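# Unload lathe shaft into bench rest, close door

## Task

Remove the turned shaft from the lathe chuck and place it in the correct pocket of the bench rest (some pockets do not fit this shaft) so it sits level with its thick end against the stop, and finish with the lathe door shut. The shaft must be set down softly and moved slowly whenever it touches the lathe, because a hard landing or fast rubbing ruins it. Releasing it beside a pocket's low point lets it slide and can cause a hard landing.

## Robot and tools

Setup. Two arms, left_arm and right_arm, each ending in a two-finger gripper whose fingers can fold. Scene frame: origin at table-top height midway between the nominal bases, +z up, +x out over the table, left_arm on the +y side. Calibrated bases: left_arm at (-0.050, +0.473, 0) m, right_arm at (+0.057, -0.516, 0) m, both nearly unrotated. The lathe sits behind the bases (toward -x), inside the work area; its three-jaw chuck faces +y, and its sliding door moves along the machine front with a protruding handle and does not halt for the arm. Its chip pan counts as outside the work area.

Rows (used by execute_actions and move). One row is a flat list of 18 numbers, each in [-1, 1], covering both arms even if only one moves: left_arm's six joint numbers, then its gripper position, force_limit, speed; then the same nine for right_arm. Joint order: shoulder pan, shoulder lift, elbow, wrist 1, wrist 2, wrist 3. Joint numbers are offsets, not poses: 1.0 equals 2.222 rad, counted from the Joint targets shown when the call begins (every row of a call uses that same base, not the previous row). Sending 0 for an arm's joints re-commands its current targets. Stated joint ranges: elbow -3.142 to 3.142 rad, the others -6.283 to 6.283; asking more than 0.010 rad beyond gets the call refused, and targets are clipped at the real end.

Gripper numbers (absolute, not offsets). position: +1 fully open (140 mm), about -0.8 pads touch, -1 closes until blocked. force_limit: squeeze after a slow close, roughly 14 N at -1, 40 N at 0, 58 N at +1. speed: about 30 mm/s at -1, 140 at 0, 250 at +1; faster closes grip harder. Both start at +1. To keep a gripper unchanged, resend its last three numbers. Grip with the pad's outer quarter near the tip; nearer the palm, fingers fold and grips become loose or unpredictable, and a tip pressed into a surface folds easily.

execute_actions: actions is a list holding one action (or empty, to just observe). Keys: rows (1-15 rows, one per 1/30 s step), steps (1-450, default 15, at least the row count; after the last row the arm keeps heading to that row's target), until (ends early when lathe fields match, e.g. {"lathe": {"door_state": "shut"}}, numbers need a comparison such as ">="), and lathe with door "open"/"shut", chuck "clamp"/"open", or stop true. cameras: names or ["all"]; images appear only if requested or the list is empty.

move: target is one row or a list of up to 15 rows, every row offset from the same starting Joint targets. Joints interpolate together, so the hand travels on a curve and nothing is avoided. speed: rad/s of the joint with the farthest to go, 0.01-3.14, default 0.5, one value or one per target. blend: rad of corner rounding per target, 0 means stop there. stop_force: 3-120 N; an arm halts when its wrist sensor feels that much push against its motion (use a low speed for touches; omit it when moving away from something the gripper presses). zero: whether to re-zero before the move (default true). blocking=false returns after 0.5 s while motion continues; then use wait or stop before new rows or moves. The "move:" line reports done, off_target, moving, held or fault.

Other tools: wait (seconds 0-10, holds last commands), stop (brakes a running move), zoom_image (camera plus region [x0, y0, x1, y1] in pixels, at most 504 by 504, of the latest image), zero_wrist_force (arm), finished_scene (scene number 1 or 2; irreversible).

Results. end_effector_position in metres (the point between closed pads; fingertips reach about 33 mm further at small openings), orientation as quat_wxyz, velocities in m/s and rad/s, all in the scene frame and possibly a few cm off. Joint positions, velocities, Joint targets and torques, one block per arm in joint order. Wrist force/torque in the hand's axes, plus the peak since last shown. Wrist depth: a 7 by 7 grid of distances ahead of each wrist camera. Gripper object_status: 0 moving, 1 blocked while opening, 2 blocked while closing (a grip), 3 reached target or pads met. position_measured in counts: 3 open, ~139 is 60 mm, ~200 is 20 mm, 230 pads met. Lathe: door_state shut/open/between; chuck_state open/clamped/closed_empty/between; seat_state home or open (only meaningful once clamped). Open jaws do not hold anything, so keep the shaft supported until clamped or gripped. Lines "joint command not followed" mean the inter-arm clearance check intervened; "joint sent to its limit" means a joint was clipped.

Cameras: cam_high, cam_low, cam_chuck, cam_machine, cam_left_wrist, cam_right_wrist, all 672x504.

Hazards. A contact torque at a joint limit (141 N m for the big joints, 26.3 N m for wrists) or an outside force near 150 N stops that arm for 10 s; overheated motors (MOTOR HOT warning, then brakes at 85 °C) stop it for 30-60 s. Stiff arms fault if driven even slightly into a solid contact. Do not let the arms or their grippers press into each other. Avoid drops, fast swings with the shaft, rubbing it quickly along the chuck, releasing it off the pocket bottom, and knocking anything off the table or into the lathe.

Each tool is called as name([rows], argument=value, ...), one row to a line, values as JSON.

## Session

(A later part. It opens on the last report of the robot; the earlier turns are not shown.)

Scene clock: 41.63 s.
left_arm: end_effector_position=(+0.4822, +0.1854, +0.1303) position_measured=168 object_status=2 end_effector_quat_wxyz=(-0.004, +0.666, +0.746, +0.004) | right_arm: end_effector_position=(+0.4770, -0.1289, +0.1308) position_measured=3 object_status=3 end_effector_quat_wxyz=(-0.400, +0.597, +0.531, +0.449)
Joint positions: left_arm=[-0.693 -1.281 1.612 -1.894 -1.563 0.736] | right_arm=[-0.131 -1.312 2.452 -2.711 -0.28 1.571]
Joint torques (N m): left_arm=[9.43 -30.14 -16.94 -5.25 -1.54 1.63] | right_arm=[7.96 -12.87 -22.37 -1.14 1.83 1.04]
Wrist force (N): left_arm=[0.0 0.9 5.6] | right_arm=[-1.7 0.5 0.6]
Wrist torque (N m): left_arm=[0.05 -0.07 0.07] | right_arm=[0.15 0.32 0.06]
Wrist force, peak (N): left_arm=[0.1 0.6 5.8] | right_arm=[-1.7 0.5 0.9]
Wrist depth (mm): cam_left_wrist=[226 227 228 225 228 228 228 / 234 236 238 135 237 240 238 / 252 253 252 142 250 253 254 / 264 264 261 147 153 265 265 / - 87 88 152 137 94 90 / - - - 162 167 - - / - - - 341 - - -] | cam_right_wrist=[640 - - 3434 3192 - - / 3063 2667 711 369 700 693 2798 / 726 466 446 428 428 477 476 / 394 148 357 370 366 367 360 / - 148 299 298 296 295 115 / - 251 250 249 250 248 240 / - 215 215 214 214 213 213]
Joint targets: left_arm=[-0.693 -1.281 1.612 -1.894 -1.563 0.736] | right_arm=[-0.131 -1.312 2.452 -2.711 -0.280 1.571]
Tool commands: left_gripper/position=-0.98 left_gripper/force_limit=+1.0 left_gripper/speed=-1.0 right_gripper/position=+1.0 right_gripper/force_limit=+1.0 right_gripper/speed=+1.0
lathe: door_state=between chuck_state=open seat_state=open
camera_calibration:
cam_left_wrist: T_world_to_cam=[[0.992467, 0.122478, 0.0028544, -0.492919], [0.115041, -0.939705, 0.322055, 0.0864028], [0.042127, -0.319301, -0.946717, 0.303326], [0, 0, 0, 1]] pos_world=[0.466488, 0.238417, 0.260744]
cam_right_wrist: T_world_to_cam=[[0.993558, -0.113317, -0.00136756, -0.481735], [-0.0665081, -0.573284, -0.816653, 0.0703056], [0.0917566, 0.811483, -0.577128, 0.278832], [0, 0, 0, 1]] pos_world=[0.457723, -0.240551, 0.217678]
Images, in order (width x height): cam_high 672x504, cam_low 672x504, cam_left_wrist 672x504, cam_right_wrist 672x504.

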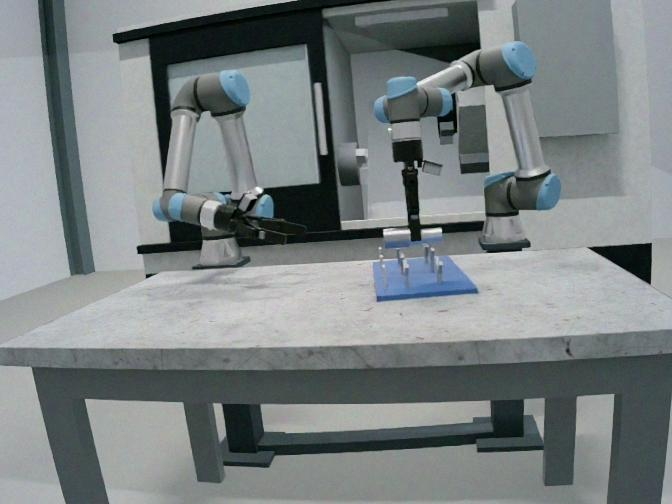

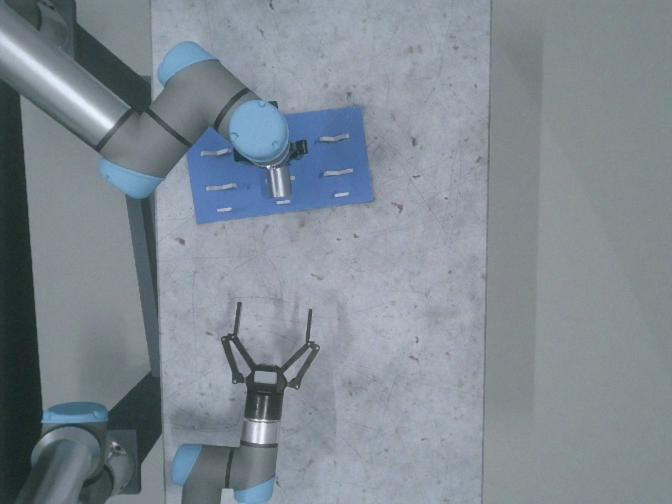

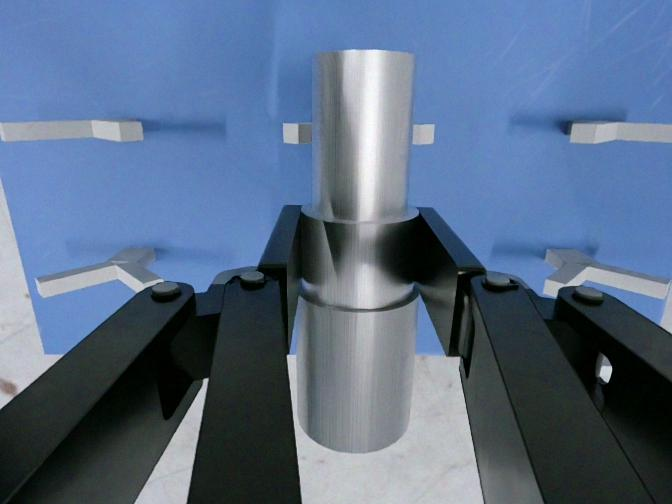

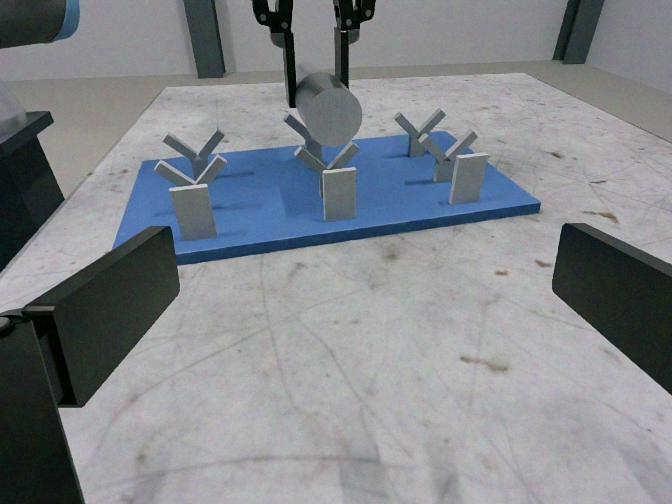

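move(target=[-0.0011,0.0096,0.0118,-0.0215,0,-0.0011,-0.98,1,-1,0,0,0,0,0,0,1,1,1], speed=0.05, stop_force=6, cameras=["cam_left_wrist","cam_right_wrist","cam_high","cam_low"])

zoom_image(camera="cam_right_wrist", region=[270, 80, 400, 220])

zoom_image(camera="cam_low", region=[230, 120, 330, 220])

zoom_image(camera="cam_high", region=[370, 220, 470, 300])

zoom_image(camera="cam_left_wrist", region=[260, 60, 460, 250])

Scene clock: 51.77 s.
left_arm: end_effector_position=(+0.4832, +0.1826, +0.1100) position_measured=168 object_status=2 end_effector_quat_wxyz=(-0.004, +0.666, +0.746, +0.004) | right_arm: end_effector_position=(+0.4770, -0.1289, +0.1307) position_measured=3 object_status=3 end_effector_quat_wxyz=(-0.400, +0.597, +0.531, +0.449)
Joint positions: left_arm=[-0.695 -1.259 1.639 -1.942 -1.563 0.733] | right_arm=[-0.131 -1.312 2.452 -2.711 -0.28 1.571]
Joint torques (N m): left_arm=[1.49 -56.53 -31.43 -1.32 -1.22 0.81] | right_arm=[7.5 -11.99 -22.15 -1.14 1.21 0.95]
Wrist force (N): left_arm=[0.2 1.0 5.6] | right_arm=[-1.5 0.6 0.8]
Wrist torque (N m): left_arm=[0.07 -0.11 0.09] | right_arm=[0.16 0.28 0.06]
Wrist force, peak (N): left_arm=[-0.1 0.5 6.3] | right_arm=[-2.0 0.5 0.9]
Wrist depth (mm): cam_left_wrist=[208 209 209 207 209 209 209 / 217 220 219 135 215 220 216 / 231 231 232 142 229 233 232 / 242 242 240 147 153 245 243 / - 87 88 152 136 94 90 / - - - 162 167 - - / - - - 314 - - -] | cam_right_wrist=[624 - 376 371 - 3842 - / 2982 2667 708 403 704 691 2833 / 689 465 445 408 434 479 479 / 395 148 360 368 368 366 363 / - 147 299 298 296 294 115 / - 251 251 248 248 248 239 / - 216 216 214 213 214 214]
Joint targets: left_arm=[-0.695 -1.259 1.639 -1.942 -1.563 0.733] | right_arm=[-0.131 -1.312 2.452 -2.711 -0.280 1.571]
lathe: door_state=shut chuck_state=open seat_state=open
move: done
camera_calibration:
cam_left_wrist: T_world_to_cam=[[0.99246, 0.122535, 0.003019, -0.493461], [0.115032, -0.939627, 0.322286, 0.0901035], [0.0423281, -0.319508, -0.946638, 0.283205], [0, 0, 0, 1]] pos_world=[0.467388, 0.235617, 0.240544]
cam_right_wrist: T_world_to_cam=[[0.993558, -0.113318, -0.00136837, -0.481735], [-0.0665091, -0.573284, -0.816653, 0.070306], [0.0917566, 0.811483, -0.577128, 0.278832], [0, 0, 0, 1]] pos_world=[0.457723, -0.240551, 0.217678]
Images, in order (width x height): cam_high 672x504, cam_low 672x504, cam_left_wrist 672x504, cam_right_wrist 672x504.

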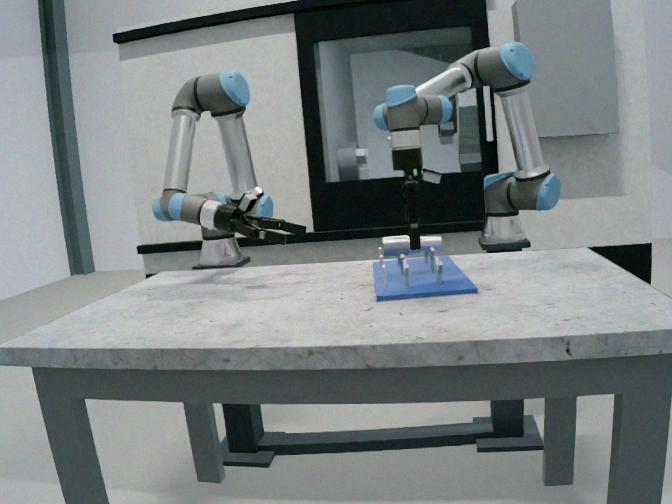

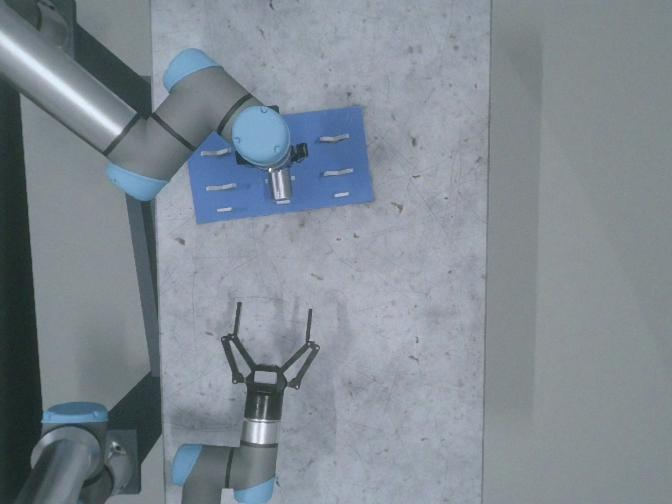

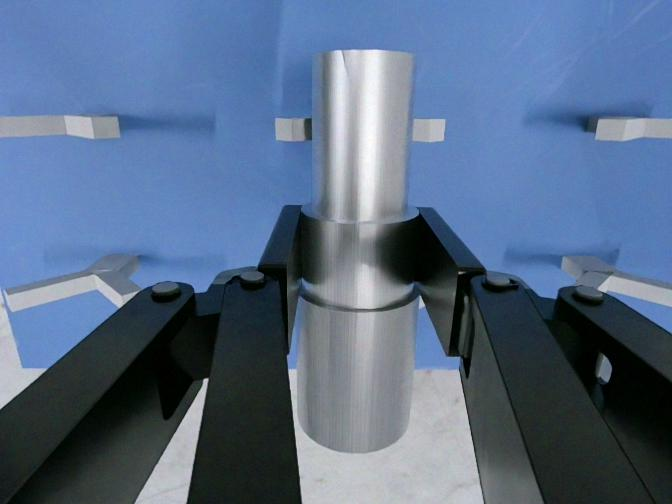

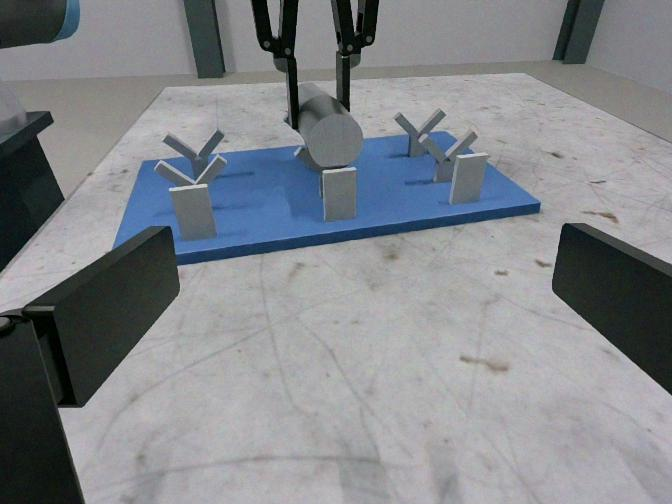

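Scaled by 3.600 from the camera's 672x504 image, which has a finer 960x720 frame.

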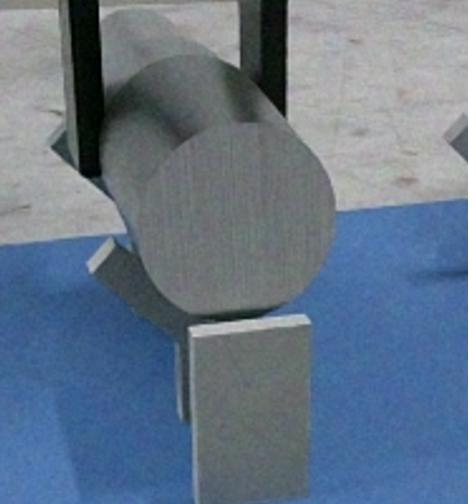

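Scaled by 5.040 from the camera's 672x504 image, which has a finer 960x720 frame.

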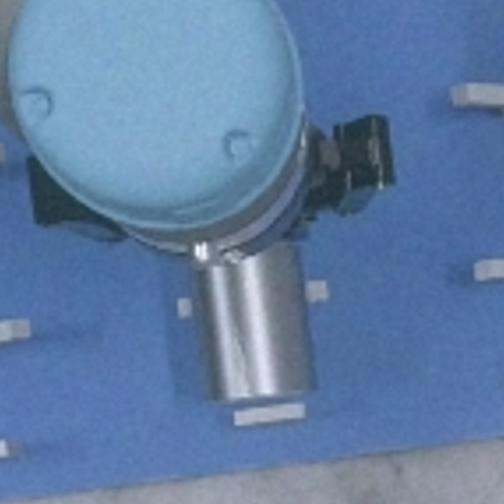

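Scaled by 5.040 from the camera's 672x504 image, which has a finer 960x720 frame.

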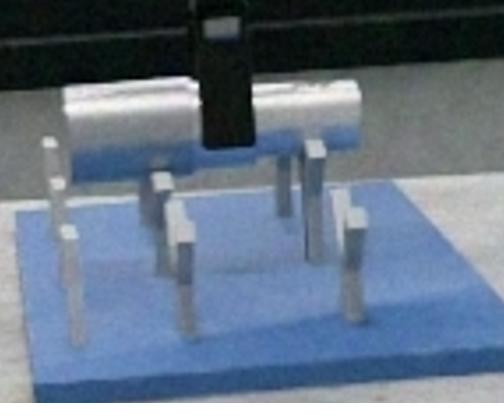

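Scaled by 2.520 from the camera's 672x504 image, which has a finer 960x720 frame.

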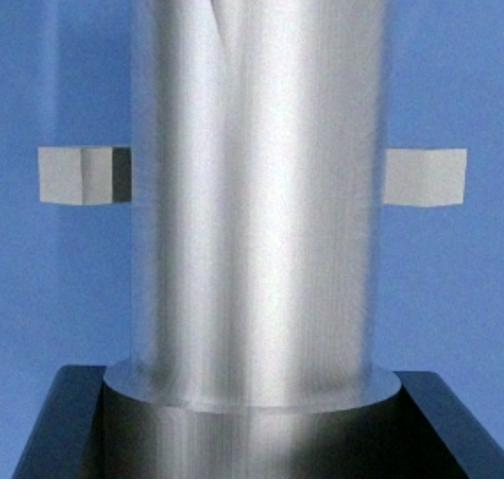

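move([
  [0.0005,0.00206,0.0009,-0.00297,0,0.0005,-0.98,1,-1,0,0,0,0,0,0,1,1,1],
  [0.0005,0.00402,0.00442,-0.00842,0,0.0005,-0.98,1,-1,0,0,0,0,0,0,1,1,1],
], speed=[0.02,0.006], stop_force=3)

each speed must be a number from 0.01 to 3.14 (rad/s); nothing of the call was run

move([
  [0.0005,0.00206,0.0009,-0.00297,0,0.0005,-0.98,1,-1,0,0,0,0,0,0,1,1,1],
  [0.0005,0.00402,0.00442,-0.00842,0,0.0005,-0.98,1,-1,0,0,0,0,0,0,1,1,1],
], speed=[0.02,0.01], stop_force=3)

Scene clock: 74.10 s.
left_arm: end_effector_position=(+0.4842, +0.1827, +0.1027) position_measured=168 object_status=2 end_effector_quat_wxyz=(-0.004, +0.666, +0.746, +0.004) | right_arm: end_effector_position=(+0.4770, -0.1289, +0.1307) position_measured=3 object_status=3 end_effector_quat_wxyz=(-0.400, +0.597, +0.531, +0.449)
Joint positions: left_arm=[-0.694 -1.251 1.647 -1.959 -1.563 0.734] | right_arm=[-0.131 -1.312 2.452 -2.711 -0.28 1.571]
Joint torques (N m): left_arm=[-1.69 -50.86 -30.29 -1.38 0.91 -0.78] | right_arm=[6.34 -12.45 -21.16 -1.14 1.3 0.62]
Wrist force (N): left_arm=[0.0 -0.2 1.2] | right_arm=[-1.6 0.4 0.8]
Wrist torque (N m): left_arm=[0.05 0.05 -0.13] | right_arm=[0.12 0.32 0.06]
Wrist force, peak (N): left_arm=[0.1 1.1 6.0] | right_arm=[-2.0 0.5 0.9]
Wrist depth (mm): cam_left_wrist=[203 202 202 200 202 202 203 / 210 213 212 136 209 213 209 / 224 224 224 143 223 225 226 / 235 234 232 147 150 238 236 / - 87 88 152 151 94 89 / - - - 162 166 - - / - - - 306 - - -] | cam_right_wrist=[604 - 368 370 - 3598 - / 3148 726 715 395 663 691 655 / 2159 461 450 407 432 478 482 / 393 148 361 369 365 367 363 / - 147 300 297 296 295 115 / - 251 251 249 248 249 240 / - 215 215 215 214 213 213]
Joint targets: left_arm=[-0.694 -1.251 1.647 -1.959 -1.563 0.734] | right_arm=[-0.131 -1.312 2.452 -2.711 -0.280 1.571]
lathe: door_state=shut chuck_state=open seat_state=open
move: contact (left_arm); path passed 1 of 2 targets

move(target=[-0.00008,-0.00025,-0.00003,0.00028,0,-0.00008,-0.98,1,-1,0,0,0,0,0,0,1,1,1], speed=0.01)

move(target=[-0.00305,0.00351,-0.00475,0.00127,0,-0.00305,-0.98,1,-1,0,0,0,0,0,0,1,1,1], speed=0.01, stop_force=3)

Scene clock: 75.90 s.
left_arm: end_effector_position=(+0.4840, +0.1827, +0.1031) position_measured=168 object_status=2 end_effector_quat_wxyz=(-0.004, +0.666, +0.746, +0.004) | right_arm: end_effector_position=(+0.4770, -0.1289, +0.1307) position_measured=3 object_status=3 end_effector_quat_wxyz=(-0.400, +0.597, +0.531, +0.449)
Joint positions: left_arm=[-0.694 -1.252 1.647 -1.958 -1.563 0.734] | right_arm=[-0.131 -1.312 2.452 -2.711 -0.28 1.571]
Joint torques (N m): left_arm=[-8.35 -55.47 -31.21 -1.45 0.93 -1.59] | right_arm=[6.25 -11.59 -20.95 -1.21 1.34 0.62]
Wrist force (N): left_arm=[0.1 0.9 5.6] | right_arm=[-1.5 0.4 0.6]
Wrist torque (N m): left_arm=[0.04 -0.11 -0.08] | right_arm=[0.14 0.29 0.06]
Wrist force, peak (N): left_arm=[0.0 0.7 6.2] | right_arm=[-2.0 0.4 0.8]
Wrist depth (mm): cam_left_wrist=[204 202 202 200 203 203 203 / 210 213 213 136 209 214 209 / 224 224 225 143 223 225 226 / 236 235 232 147 150 238 236 / - 87 88 152 136 94 89 / - - - 161 167 - - / - - - 305 - - -] | cam_right_wrist=[619 - 368 368 3598 - - / 2982 2906 720 397 704 768 695 / 513 462 455 409 431 476 478 / 391 147 357 369 369 365 364 / - 148 302 298 297 294 115 / - 249 250 250 249 247 239 / - 218 215 214 214 213 213]
Joint targets: left_arm=[-0.694 -1.252 1.647 -1.958 -1.563 0.734] | right_arm=[-0.131 -1.312 2.452 -2.711 -0.280 1.571]
lathe: door_state=shut chuck_state=open seat_state=open
move: done

Scene clock: 77.57 s.
left_arm: end_effector_position=(+0.4844, +0.1793, +0.1031) position_measured=168 object_status=2 end_effector_quat_wxyz=(-0.004, +0.666, +0.746, +0.004) | right_arm: end_effector_position=(+0.4770, -0.1289, +0.1307) position_measured=3 object_status=3 end_effector_quat_wxyz=(-0.400, +0.597, +0.531, +0.449)
Joint positions: left_arm=[-0.698 -1.247 1.641 -1.956 -1.563 0.73] | right_arm=[-0.131 -1.312 2.452 -2.711 -0.28 1.571]
Joint torques (N m): left_arm=[8.27 -56.42 -17.17 -7.45 -1.86 1.55] | right_arm=[6.2 -11.71 -21.21 -1.26 1.44 0.51]
Wrist force (N): left_arm=[3.5 -0.4 3.9] | right_arm=[-1.4 0.3 0.9]
Wrist torque (N m): left_arm=[0.05 -0.17 0.13] | right_arm=[0.10 0.28 0.06]
Wrist force, peak (N): left_arm=[7.1 -0.4 3.9] | right_arm=[-1.9 0.4 0.7]
Wrist depth (mm): cam_left_wrist=[204 202 202 200 203 203 203 / 208 212 213 136 209 213 211 / 224 225 225 143 223 225 225 / 235 235 232 147 150 239 236 / - 87 88 152 136 94 89 / - - - 162 167 - - / - - - 305 - - -] | cam_right_wrist=[655 - - 371 3383 - - / 2982 2833 722 405 708 695 2833 / 691 462 443 408 434 483 472 / 393 148 357 370 368 366 362 / - 148 299 299 298 296 115 / - 250 251 251 249 247 239 / - 216 215 214 214 213 214]
Joint targets: left_arm=[-0.698 -1.247 1.641 -1.956 -1.563 0.730] | right_arm=[-0.131 -1.312 2.452 -2.711 -0.280 1.571]
lathe: door_state=shut chuck_state=open seat_state=open
move: contact (left_arm)

move(target=[0,0.00078,0.0014,-0.0022,0,0,-0.98,1,-1,0,0,0,0,0,0,1,1,1], speed=0.01, stop_force=3, cameras=["all"])

Scene clock: 79.27 s.
left_arm: end_effector_position=(+0.4844, +0.1793, +0.1026) position_measured=168 object_status=2 end_effector_quat_wxyz=(-0.004, +0.666, +0.746, +0.004) | right_arm: end_effector_position=(+0.4770, -0.1289, +0.1307) position_measured=3 object_status=3 end_effector_quat_wxyz=(-0.400, +0.597, +0.531, +0.449)
Joint positions: left_arm=[-0.698 -1.247 1.642 -1.958 -1.563 0.73] | right_arm=[-0.131 -1.312 2.452 -2.711 -0.28 1.571]
Joint torques (N m): left_arm=[7.65 -54.95 -30.69 -1.87 -0.83 1.65] | right_arm=[6.91 -13.24 -21.28 -1.22 1.4 0.46]
Wrist force (N): left_arm=[1.3 -0.2 0.5] | right_arm=[-1.3 0.4 0.7]
Wrist torque (N m): left_arm=[0.03 0.15 0.01] | right_arm=[0.12 0.26 0.06]
Wrist force, peak (N): left_arm=[3.5 -0.2 5.2] | right_arm=[-1.9 0.4 0.9]
Wrist depth (mm): cam_left_wrist=[203 201 202 200 202 202 202 / 209 212 212 136 208 213 211 / 224 224 225 143 222 225 225 / 233 235 232 147 150 239 236 / - 87 88 152 151 94 90 / - - - 163 166 - - / - - - 304 - - -] | cam_right_wrist=[608 3238 370 366 3192 3022 - / 2833 2576 713 399 708 693 2944 / 693 465 449 384 428 481 480 / 396 147 359 370 370 363 363 / - 148 298 297 297 295 115 / - 252 251 249 249 248 239 / - 216 215 215 215 213 214]
Joint targets: left_arm=[-0.698 -1.247 1.642 -1.958 -1.563 0.730] | right_arm=[-0.131 -1.312 2.452 -2.711 -0.280 1.571]
lathe: door_state=shut chuck_state=open seat_state=open
move: contact (left_arm)
camera_calibration:
cam_left_wrist: T_world_to_cam=[[0.992458, 0.122544, 0.00330575, -0.494294], [0.114938, -0.939556, 0.322526, 0.0892207], [0.0426296, -0.319713, -0.946555, 0.274981], [0, 0, 0, 1]] pos_world=[0.468589, 0.232316, 0.233143]
cam_right_wrist: T_world_to_cam=[[0.993558, -0.113318, -0.00136837, -0.481735], [-0.0665091, -0.573284, -0.816653, 0.070306], [0.0917566, 0.811483, -0.577128, 0.278832], [0, 0, 0, 1]] pos_world=[0.457723, -0.240551, 0.217678]

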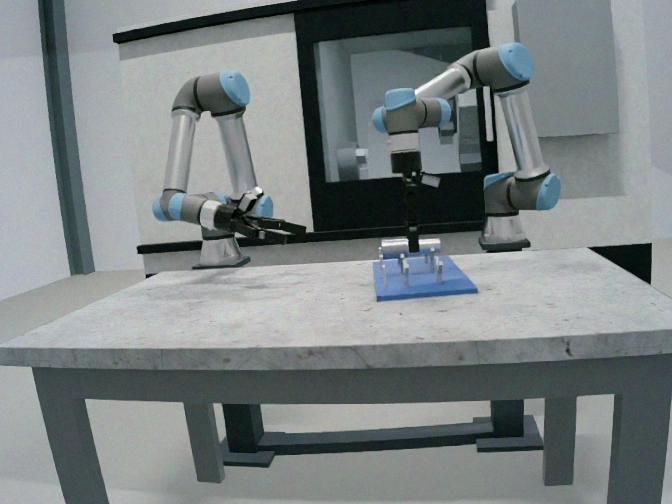

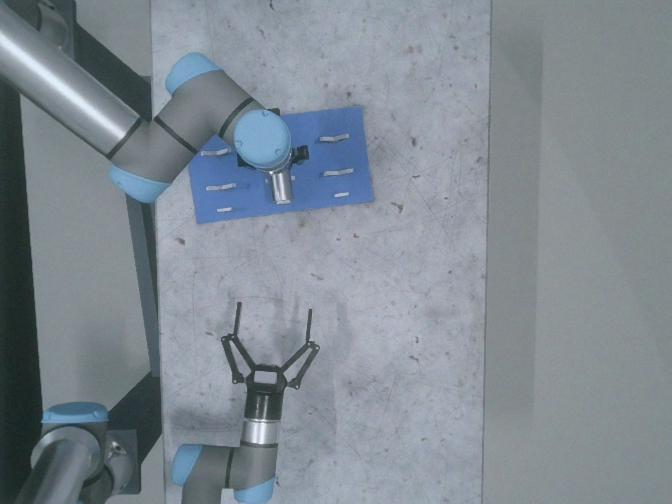

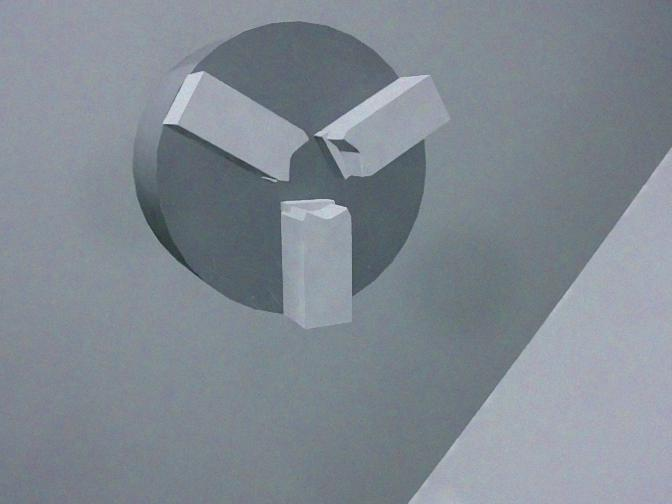

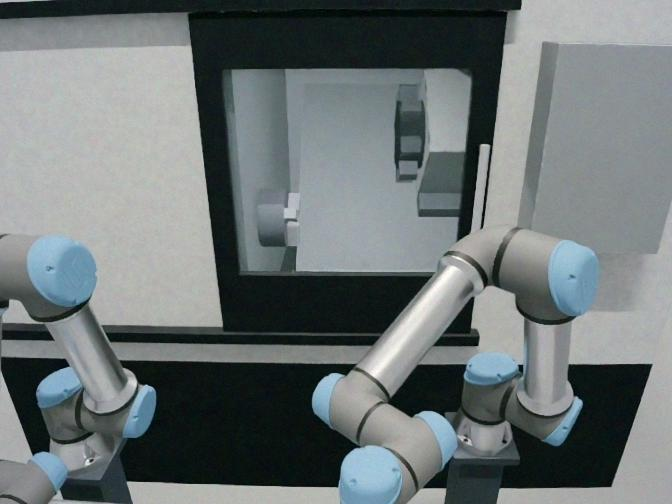

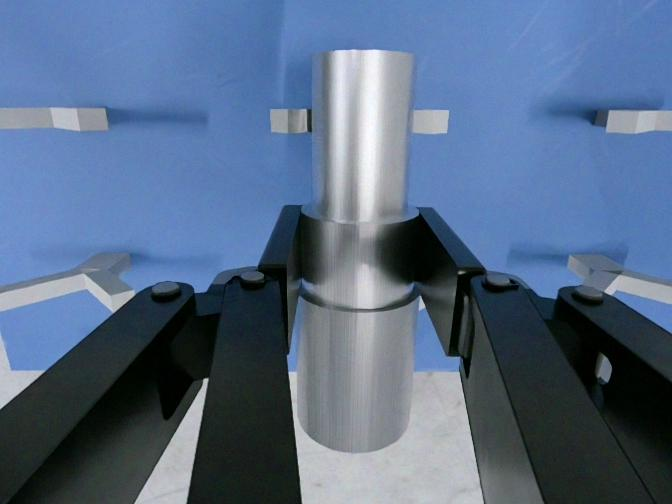

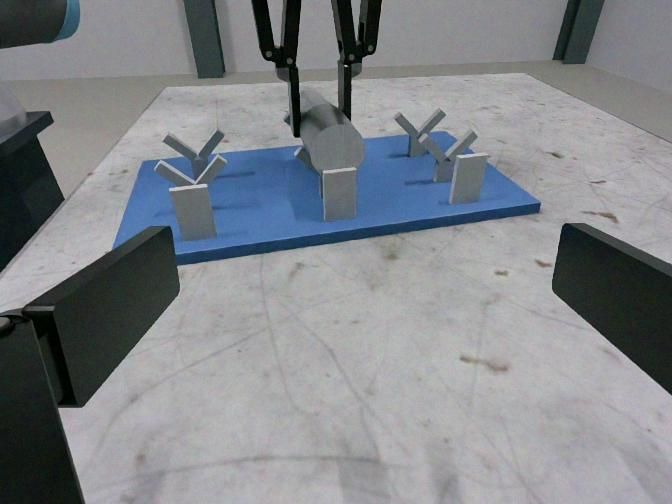

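zoom_image(camera="cam_right_wrist", region=[270, 80, 400, 230])

zoom_image(camera="cam_high", region=[370, 220, 470, 300])

zoom_image(camera="cam_left_wrist", region=[260, 40, 460, 240])

Scaled by 3.360 from the camera's 672x504 image, which has a finer 960x720 frame.

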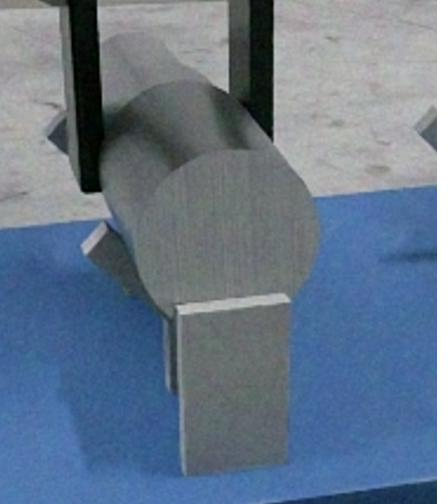

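Scaled by 5.040 from the camera's 672x504 image, which has a finer 960x720 frame.

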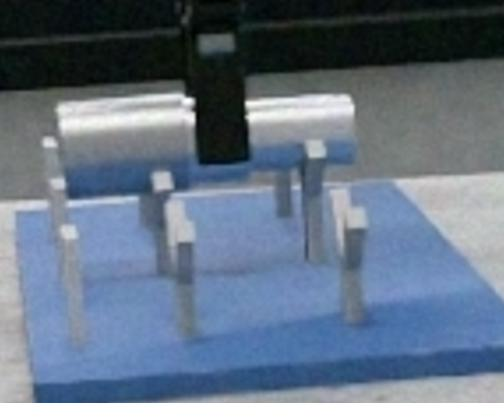

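Scaled by 2.520 from the camera's 672x504 image, which has a finer 960x720 frame.

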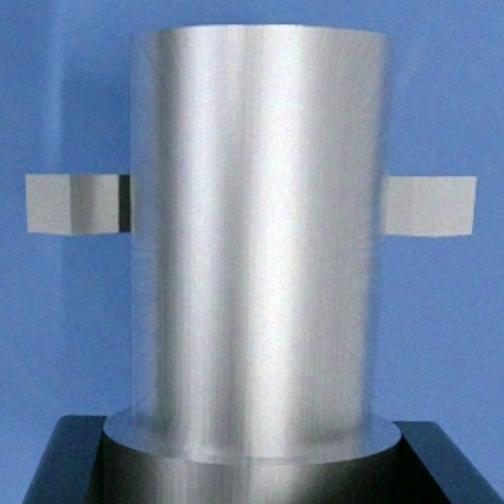

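move(target=[-0.00156,0.00168,-0.0027,0.0044,0.003,-0.00156,-0.98,1,-1,0,0,0,0,0,0,1,1,1], speed=0.01, stop_force=3)

Scene clock: 85.00 s.
left_arm: end_effector_position=(+0.4844, +0.1793, +0.1023) position_measured=168 object_status=2 end_effector_quat_wxyz=(-0.008, +0.666, +0.746, +0.007) | right_arm: end_effector_position=(+0.4770, -0.1289, +0.1307) position_measured=3 object_status=3 end_effector_quat_wxyz=(-0.400, +0.597, +0.531, +0.449)
Joint positions: left_arm=[-0.702 -1.243 1.636 -1.948 -1.556 0.727] | right_arm=[-0.131 -1.312 2.452 -2.711 -0.28 1.571]
Joint torques (N m): left_arm=[-0.15 -31.26 -18.51 -4.57 -0.34 0.1] | right_arm=[6.17 -12.12 -20.75 -1.23 1.18 0.19]
Wrist force (N): left_arm=[-1.8 -0.6 0.5] | right_arm=[-1.5 0.4 0.8]
Wrist torque (N m): left_arm=[0.12 -0.10 -0.01] | right_arm=[0.13 0.30 0.06]
Wrist force, peak (N): left_arm=[0.6 -1.6 6.3] | right_arm=[-1.8 0.6 0.9]
Wrist depth (mm): cam_left_wrist=[204 202 202 201 202 203 203 / 210 213 212 136 209 213 212 / 223 224 224 143 222 225 225 / 234 234 232 147 152 238 234 / - 87 88 152 136 94 90 / - - - 162 167 - - / - - - 302 301 - -] | cam_right_wrist=[604 4121 - 368 - - 3487 / 3148 715 657 402 697 697 2667 / 695 467 445 407 433 482 475 / 391 148 359 368 369 363 364 / - 147 297 297 295 296 116 / - 251 250 250 249 247 240 / - 217 215 215 215 213 213]
Joint targets: left_arm=[-0.701 -1.243 1.636 -1.948 -1.556 0.727] | right_arm=[-0.131 -1.312 2.452 -2.711 -0.280 1.571]
lathe: door_state=shut chuck_state=open seat_state=open
move: done

move(target=[0,-0.0001,-0.00018,0.00028,0,0,-0.98,1,-1,0,0,0,0,0,0,1,1,1], speed=0.01)

move(target=[-0.00076,0.00088,-0.00119,0.00032,0,-0.00076,-0.98,1,-1,0,0,0,0,0,0,1,1,1], speed=0.01, stop_force=3)

move(target=[0,0.0004,0.0007,-0.0011,0,0,-0.98,1,-1,0,0,0,0,0,0,1,1,1], speed=0.01, stop_force=3.5)

Scene clock: 86.80 s.
left_arm: end_effector_position=(+0.4844, +0.1794, +0.1025) position_measured=168 object_status=2 end_effector_quat_wxyz=(-0.008, +0.666, +0.746, +0.007) | right_arm: end_effector_position=(+0.4770, -0.1289, +0.1307) position_measured=3 object_status=3 end_effector_quat_wxyz=(-0.400, +0.597, +0.531, +0.449)
Joint positions: left_arm=[-0.701 -1.244 1.636 -1.948 -1.556 0.727] | right_arm=[-0.131 -1.312 2.452 -2.711 -0.28 1.571]
Joint torques (N m): left_arm=[8.35 -57.35 -31 -1.72 -0.67 1.22] | right_arm=[6.57 -11.92 -21.74 -1.28 1.36 0.38]
Wrist force (N): left_arm=[0.0 0.9 5.6] | right_arm=[-1.7 0.5 0.7]
Wrist torque (N m): left_arm=[0.05 -0.10 0.10] | right_arm=[0.15 0.32 0.06]
Wrist force, peak (N): left_arm=[-0.5 1.5 5.9] | right_arm=[-1.9 0.5 0.8]
Wrist depth (mm): cam_left_wrist=[204 202 202 200 202 203 203 / 210 212 212 136 209 214 211 / 224 224 225 143 222 225 226 / 234 234 231 147 150 237 235 / - 87 88 152 137 94 90 / - - - 162 167 - - / - - - 302 303 - -] | cam_right_wrist=[659 - - 368 3285 3598 - / 2764 2798 720 400 706 693 651 / 704 462 446 408 429 479 477 / 392 148 360 371 366 366 364 / - 147 299 297 297 295 115 / - 252 250 250 248 248 240 / - 216 215 214 213 213 212]
Joint targets: left_arm=[-0.701 -1.244 1.636 -1.948 -1.556 0.727] | right_arm=[-0.131 -1.312 2.452 -2.711 -0.280 1.571]
lathe: door_state=shut chuck_state=open seat_state=open
move: done

Scene clock: 88.03 s.
left_arm: end_effector_position=(+0.4845, +0.1790, +0.1027) position_measured=168 object_status=2 end_effector_quat_wxyz=(-0.007, +0.666, +0.746, +0.007) | right_arm: end_effector_position=(+0.4770, -0.1289, +0.1307) position_measured=3 object_status=3 end_effector_quat_wxyz=(-0.400, +0.597, +0.531, +0.449)
Joint positions: left_arm=[-0.702 -1.243 1.635 -1.947 -1.556 0.726] | right_arm=[-0.131 -1.312 2.452 -2.711 -0.28 1.571]
Joint torques (N m): left_arm=[7.51 -56.17 -17.66 -7.43 -0.66 1.59] | right_arm=[6.11 -11.49 -21.21 -1.2 1.31 0.4]
Wrist force (N): left_arm=[4.0 -0.2 4.8] | right_arm=[-1.6 0.6 0.7]
Wrist torque (N m): left_arm=[0.06 -0.16 0.11] | right_arm=[0.18 0.30 0.06]
Wrist force, peak (N): left_arm=[6.5 0.3 3.8] | right_arm=[-1.9 0.3 0.7]
Wrist depth (mm): cam_left_wrist=[204 202 203 201 203 203 203 / 211 213 214 136 209 214 212 / 223 225 225 143 223 225 225 / 234 235 232 147 150 238 235 / - 87 87 152 136 94 89 / - - - 161 167 - - / - - - 303 302 - -] | cam_right_wrist=[669 4121 3238 372 - - 3487 / 2982 2731 708 401 702 704 2982 / 700 491 446 413 427 453 477 / 392 137 361 369 366 364 366 / - 148 299 297 296 296 115 / - 252 250 250 249 247 241 / - 216 215 215 215 214 213]
Joint targets: left_arm=[-0.702 -1.243 1.635 -1.947 -1.556 0.726] | right_arm=[-0.131 -1.312 2.452 -2.711 -0.280 1.571]
lathe: door_state=shut chuck_state=open seat_state=open
move: contact (left_arm)

Scene clock: 88.87 s.
left_arm: end_effector_position=(+0.4845, +0.1789, +0.1023) position_measured=168 object_status=2 end_effector_quat_wxyz=(-0.007, +0.666, +0.746, +0.007) | right_arm: end_effector_position=(+0.4770, -0.1289, +0.1307) position_measured=3 object_status=3 end_effector_quat_wxyz=(-0.400, +0.597, +0.531, +0.449)
Joint positions: left_arm=[-0.702 -1.243 1.636 -1.949 -1.556 0.726] | right_arm=[-0.131 -1.312 2.452 -2.711 -0.28 1.571]
Joint torques (N m): left_arm=[7.11 -48.16 -26.96 -2.5 -0.59 1.46] | right_arm=[5.79 -12.36 -21.16 -1.16 1.28 0.42]
Wrist force (N): left_arm=[5.8 -2.6 -4.8] | right_arm=[-1.7 0.3 0.6]
Wrist torque (N m): left_arm=[0.08 -0.05 0.00] | right_arm=[0.12 0.32 0.06]
Wrist force, peak (N): left_arm=[5.8 -2.8 -6.1] | right_arm=[-1.8 0.2 0.8]
Wrist depth (mm): cam_left_wrist=[204 202 202 201 202 203 203 / 210 213 212 136 209 213 212 / 224 224 224 143 223 225 225 / 234 234 232 147 150 237 234 / - 87 88 152 136 94 89 / - - - 162 167 - - / - - - 302 301 - -] | cam_right_wrist=[619 - 3541 367 - 3383 - / 3105 2764 724 402 697 631 2798 / 711 467 448 405 428 481 477 / 393 136 361 369 369 367 364 / - 136 300 296 297 293 115 / - 251 248 249 248 248 241 / - 215 215 215 214 213 213]
Joint targets: left_arm=[-0.702 -1.243 1.636 -1.949 -1.556 0.726] | right_arm=[-0.131 -1.312 2.452 -2.711 -0.280 1.571]
lathe: door_state=shut chuck_state=open seat_state=open
move: contact (left_arm)

move(target=[0,-0.000016,-0.000028,0.000044,0,0,-0.98,1,-1,0,0,0,0,0,0,1,1,1], speed=0.01)

execute_actions([
  {"rows":[[0,0,0,0,0,0,0.15,-1,-1,0,0,0,0,0,0,1,1,1]],"steps":50},
], cameras=["cam_high","cam_left_wrist","cam_right_wrist"])

Scene clock: 90.23 s.
left_arm: end_effector_position=(+0.4845, +0.1789, +0.1024) position_measured=168 object_status=2 end_effector_quat_wxyz=(-0.007, +0.666, +0.746, +0.007) | right_arm: end_effector_position=(+0.4770, -0.1289, +0.1307) position_measured=3 object_status=3 end_effector_quat_wxyz=(-0.400, +0.597, +0.531, +0.449)
Joint positions: left_arm=[-0.702 -1.243 1.636 -1.949 -1.556 0.726] | right_arm=[-0.131 -1.312 2.452 -2.711 -0.28 1.571]
Joint torques (N m): left_arm=[6.74 -53.84 -30.78 -2.03 -0.71 1.52] | right_arm=[5.88 -12.28 -20.74 -1.13 1.34 0.4]
Wrist force (N): left_arm=[4.3 -0.2 0.0] | right_arm=[-1.7 0.3 0.9]
Wrist torque (N m): left_arm=[0.05 -0.05 0.00] | right_arm=[0.11 0.31 0.06]
Wrist force, peak (N): left_arm=[5.8 -2.6 -6.1] | right_arm=[-1.9 0.4 0.8]
Wrist depth (mm): cam_left_wrist=[204 202 202 201 202 203 203 / 210 212 212 136 209 213 211 / 224 224 224 143 222 225 225 / 234 233 232 147 150 238 235 / - 87 88 152 136 94 89 / - - - 162 167 - - / - - - 302 302 - -] | cam_right_wrist=[663 - 378 372 - 4047 - / 2869 726 720 400 702 697 2764 / 697 466 452 403 429 479 476 / 394 147 359 372 366 364 364 / - 148 300 298 298 295 115 / - 251 250 250 249 247 239 / - 215 216 215 214 214 212]
Joint targets: left_arm=[-0.702 -1.243 1.636 -1.949 -1.556 0.726] | right_arm=[-0.131 -1.312 2.452 -2.711 -0.280 1.571]
lathe: door_state=shut chuck_state=open seat_state=open
move: done

Scene clock: 92.10 s.
left_arm: end_effector_position=(+0.4845, +0.1789, +0.1024) position_measured=110 object_status=3 end_effector_quat_wxyz=(-0.007, +0.666, +0.746, +0.007) | right_arm: end_effector_position=(+0.4770, -0.1289, +0.1307) position_measured=3 object_status=3 end_effector_quat_wxyz=(-0.400, +0.597, +0.531, +0.449)
Joint positions: left_arm=[-0.702 -1.243 1.636 -1.949 -1.556 0.726] | right_arm=[-0.131 -1.312 2.452 -2.711 -0.28 1.571]
Joint torques (N m): left_arm=[6.58 -50.01 -16.75 -3.05 -0.67 1.61] | right_arm=[6.3 -11.81 -20.48 -1.4 1.29 0.34]
Wrist force (N): left_arm=[0.4 0.8 -0.4] | right_arm=[-1.6 0.4 0.6]
Wrist torque (N m): left_arm=[0.01 -0.25 0.08] | right_arm=[0.13 0.31 0.06]
Wrist force, peak (N): left_arm=[2.8 1.2 6.1] | right_arm=[-1.9 0.5 0.7]
Wrist depth (mm): cam_left_wrist=[203 202 202 201 203 203 203 / 208 212 212 135 211 213 211 / 224 225 224 143 223 225 225 / 234 234 161 148 156 233 236 / - 81 249 153 249 108 90 / - - 282 163 280 - - / - - 301 302 303 - -] | cam_right_wrist=[653 3285 351 378 - 3656 - / 2798 724 663 391 691 695 2833 / 697 461 444 407 433 477 474 / 393 148 356 372 368 368 363 / - 148 298 297 297 294 115 / - 250 250 250 249 247 240 / - 216 215 215 213 214 213]
Joint targets: left_arm=[-0.702 -1.243 1.636 -1.949 -1.556 0.726] | right_arm=[-0.131 -1.312 2.452 -2.711 -0.280 1.571]
lathe: door_state=shut chuck_state=open seat_state=open
camera_calibration:
cam_left_wrist: T_world_to_cam=[[0.992461, 0.122504, 0.00384441, -0.494417], [0.115133, -0.942585, 0.313494, 0.0903604], [0.0420279, -0.310688, -0.949582, 0.273592], [0, 0, 0, 1]] pos_world=[0.468787, 0.230742, 0.233372]
cam_right_wrist: T_world_to_cam=[[0.993558, -0.113318, -0.00136837, -0.481735], [-0.0665091, -0.573284, -0.816653, 0.070306], [0.0917566, 0.811483, -0.577128, 0.278832], [0, 0, 0, 1]] pos_world=[0.457723, -0.240551, 0.217678]
Images, in order (width x height): cam_high 672x504, cam_left_wrist 672x504, cam_right_wrist 672x504.

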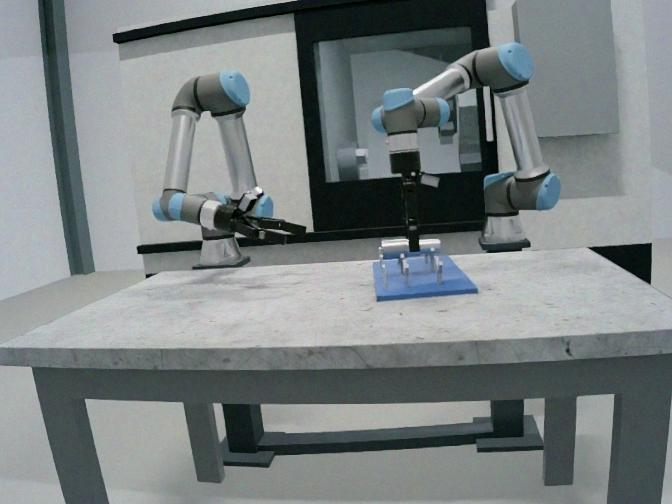

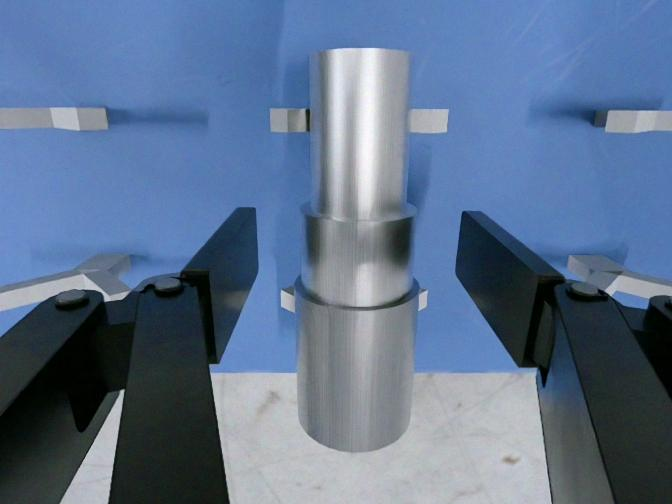

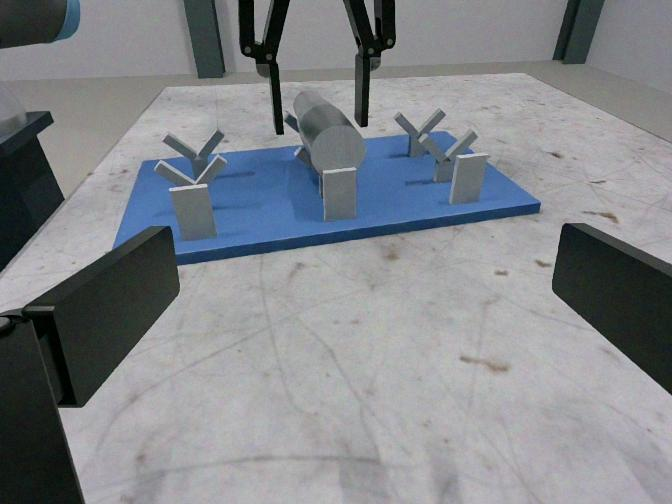

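move([
  [0,-0.01175,-0.02106,0.0328,0,0,0.15,-1,-1,0,0,0,0,0,0,1,1,1],
  [0,-0.0284,-0.0817,0.1101,0,0,0.15,-1,-1,0,0,0,0,0,0,1,1,1],
  [0.2,-0.0284,-0.0817,0.1101,0,0,0.15,-1,-1,0,0,0,0,0,0,1,1,1],
], speed=[0.1,0.2,0.5], blend=[0.01,0.03,0], cameras=["all"])

Scene clock: 96.20 s.
left_arm: end_effector_position=(+0.5591, +0.4372, +0.2025) position_measured=110 object_status=3 end_effector_quat_wxyz=(-0.009, +0.485, +0.874, +0.006) | right_arm: end_effector_position=(+0.4770, -0.1289, +0.1307) position_measured=3 object_status=3 end_effector_quat_wxyz=(-0.400, +0.597, +0.531, +0.449)
Joint positions: left_arm=[-0.258 -1.306 1.454 -1.704 -1.556 0.726] | right_arm=[-0.131 -1.312 2.452 -2.711 -0.28 1.571]
Joint torques (N m): left_arm=[9.4 -24.51 -26.16 -0.84 -0.7 1.62] | right_arm=[4.91 -12.32 -21.27 -1.22 1.22 0.27]
Wrist force (N): left_arm=[0.3 0.7 0.2] | right_arm=[-1.4 0.5 0.6]
Wrist torque (N m): left_arm=[0.01 -0.22 0.07] | right_arm=[0.14 0.28 0.06]
Wrist force, peak (N): left_arm=[3.1 3.3 0.5] | right_arm=[-2.0 0.4 0.7]
Wrist depth (mm): cam_left_wrist=[305 304 305 306 307 307 306 / 321 322 322 321 322 323 322 / 338 338 339 338 340 338 340 / 344 351 160 359 354 351 360 / - 81 365 374 379 109 90 / - - 385 391 406 - - / - - 411 428 434 - -] | cam_right_wrist=[685 3656 - - - - 4121 / 3022 2636 726 651 700 697 2833 / 2118 460 452 406 434 479 445 / 389 147 359 370 367 367 364 / - 147 299 299 297 295 115 / - 251 250 250 249 246 239 / - 216 215 214 213 214 213]
Joint targets: left_arm=[-0.257 -1.306 1.454 -1.704 -1.556 0.726] | right_arm=[-0.131 -1.312 2.452 -2.711 -0.280 1.571]
lathe: door_state=shut chuck_state=open seat_state=open
move: done
camera_calibration:
cam_left_wrist: T_world_to_cam=[[0.843493, 0.537127, 0.00382821, -0.698431], [0.509056, -0.801645, 0.313414, 0.0119474], [0.171412, -0.262414, -0.949609, 0.352295], [0, 0, 0, 1]] pos_world=[0.522652, 0.47717, 0.333472]
cam_right_wrist: T_world_to_cam=[[0.993558, -0.113318, -0.00136837, -0.481735], [-0.0665091, -0.573284, -0.816653, 0.070306], [0.0917566, 0.811483, -0.577128, 0.278832], [0, 0, 0, 1]] pos_world=[0.457723, -0.240551, 0.217678]

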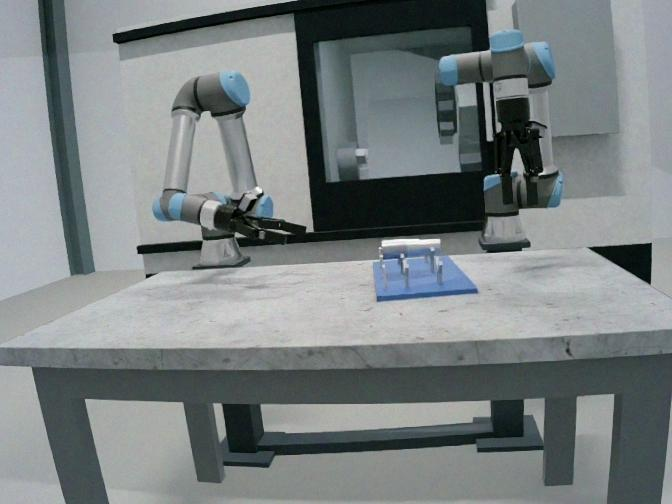

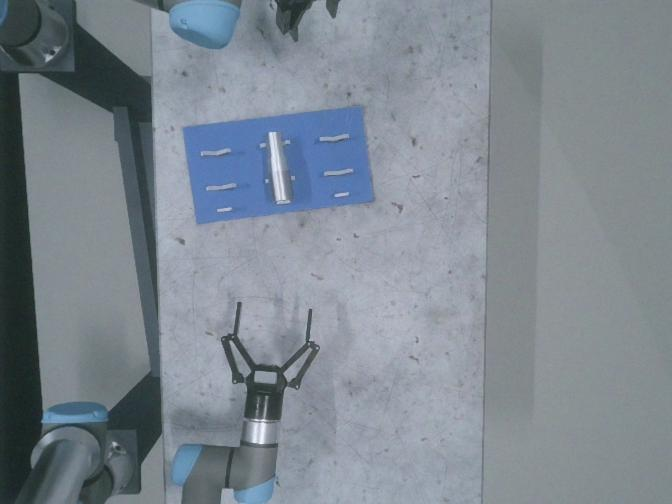

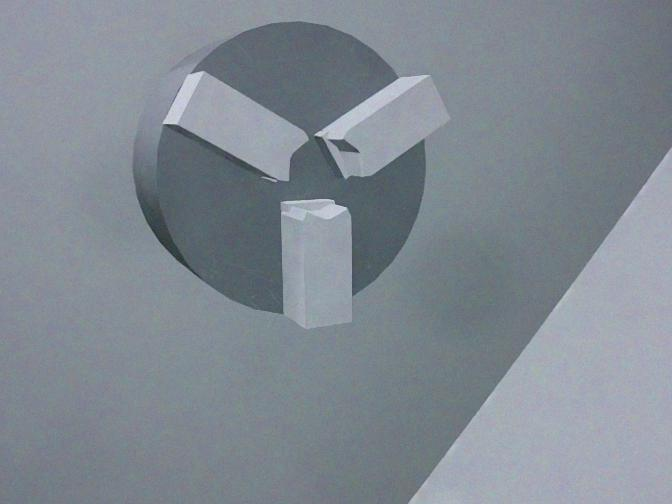

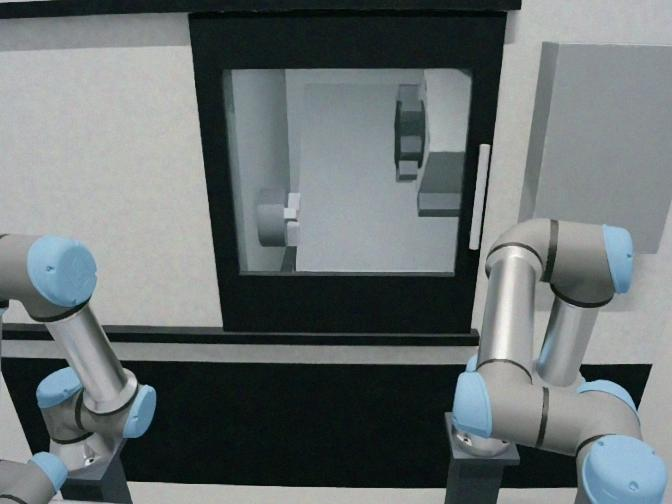

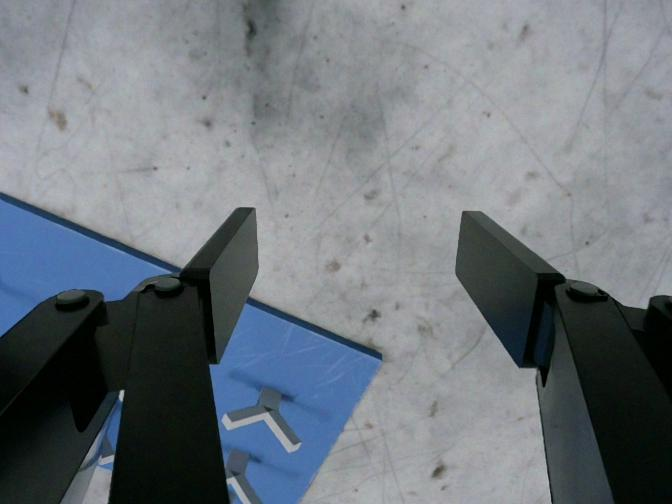

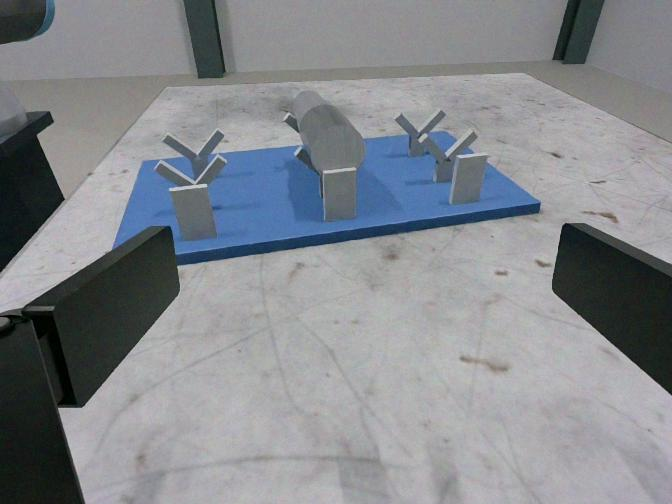

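zoom_image(camera="cam_high", region=[370, 225, 450, 275])

zoom_image(camera="cam_right_wrist", region=[270, 80, 400, 230])

Scaled by 6.300 from the camera's 672x504 image, which has a finer 960x720 frame.

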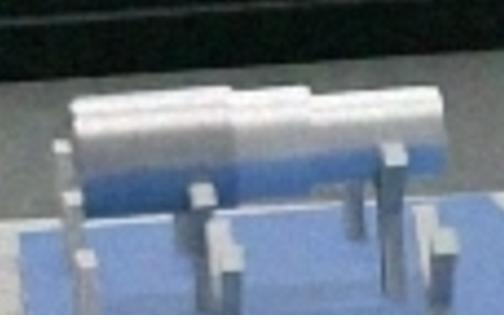

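Scaled by 3.360 from the camera's 672x504 image, which has a finer 960x720 frame.

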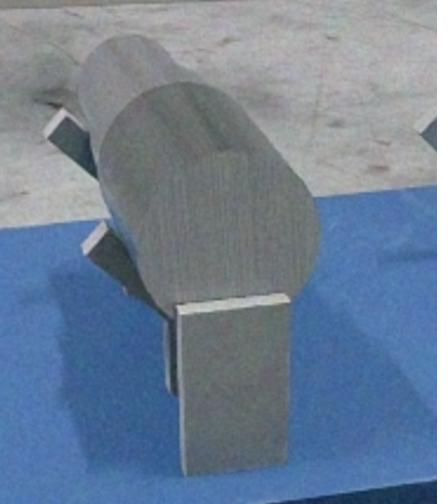

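finished_scene(scene=2)

The scene is finished: the task was done.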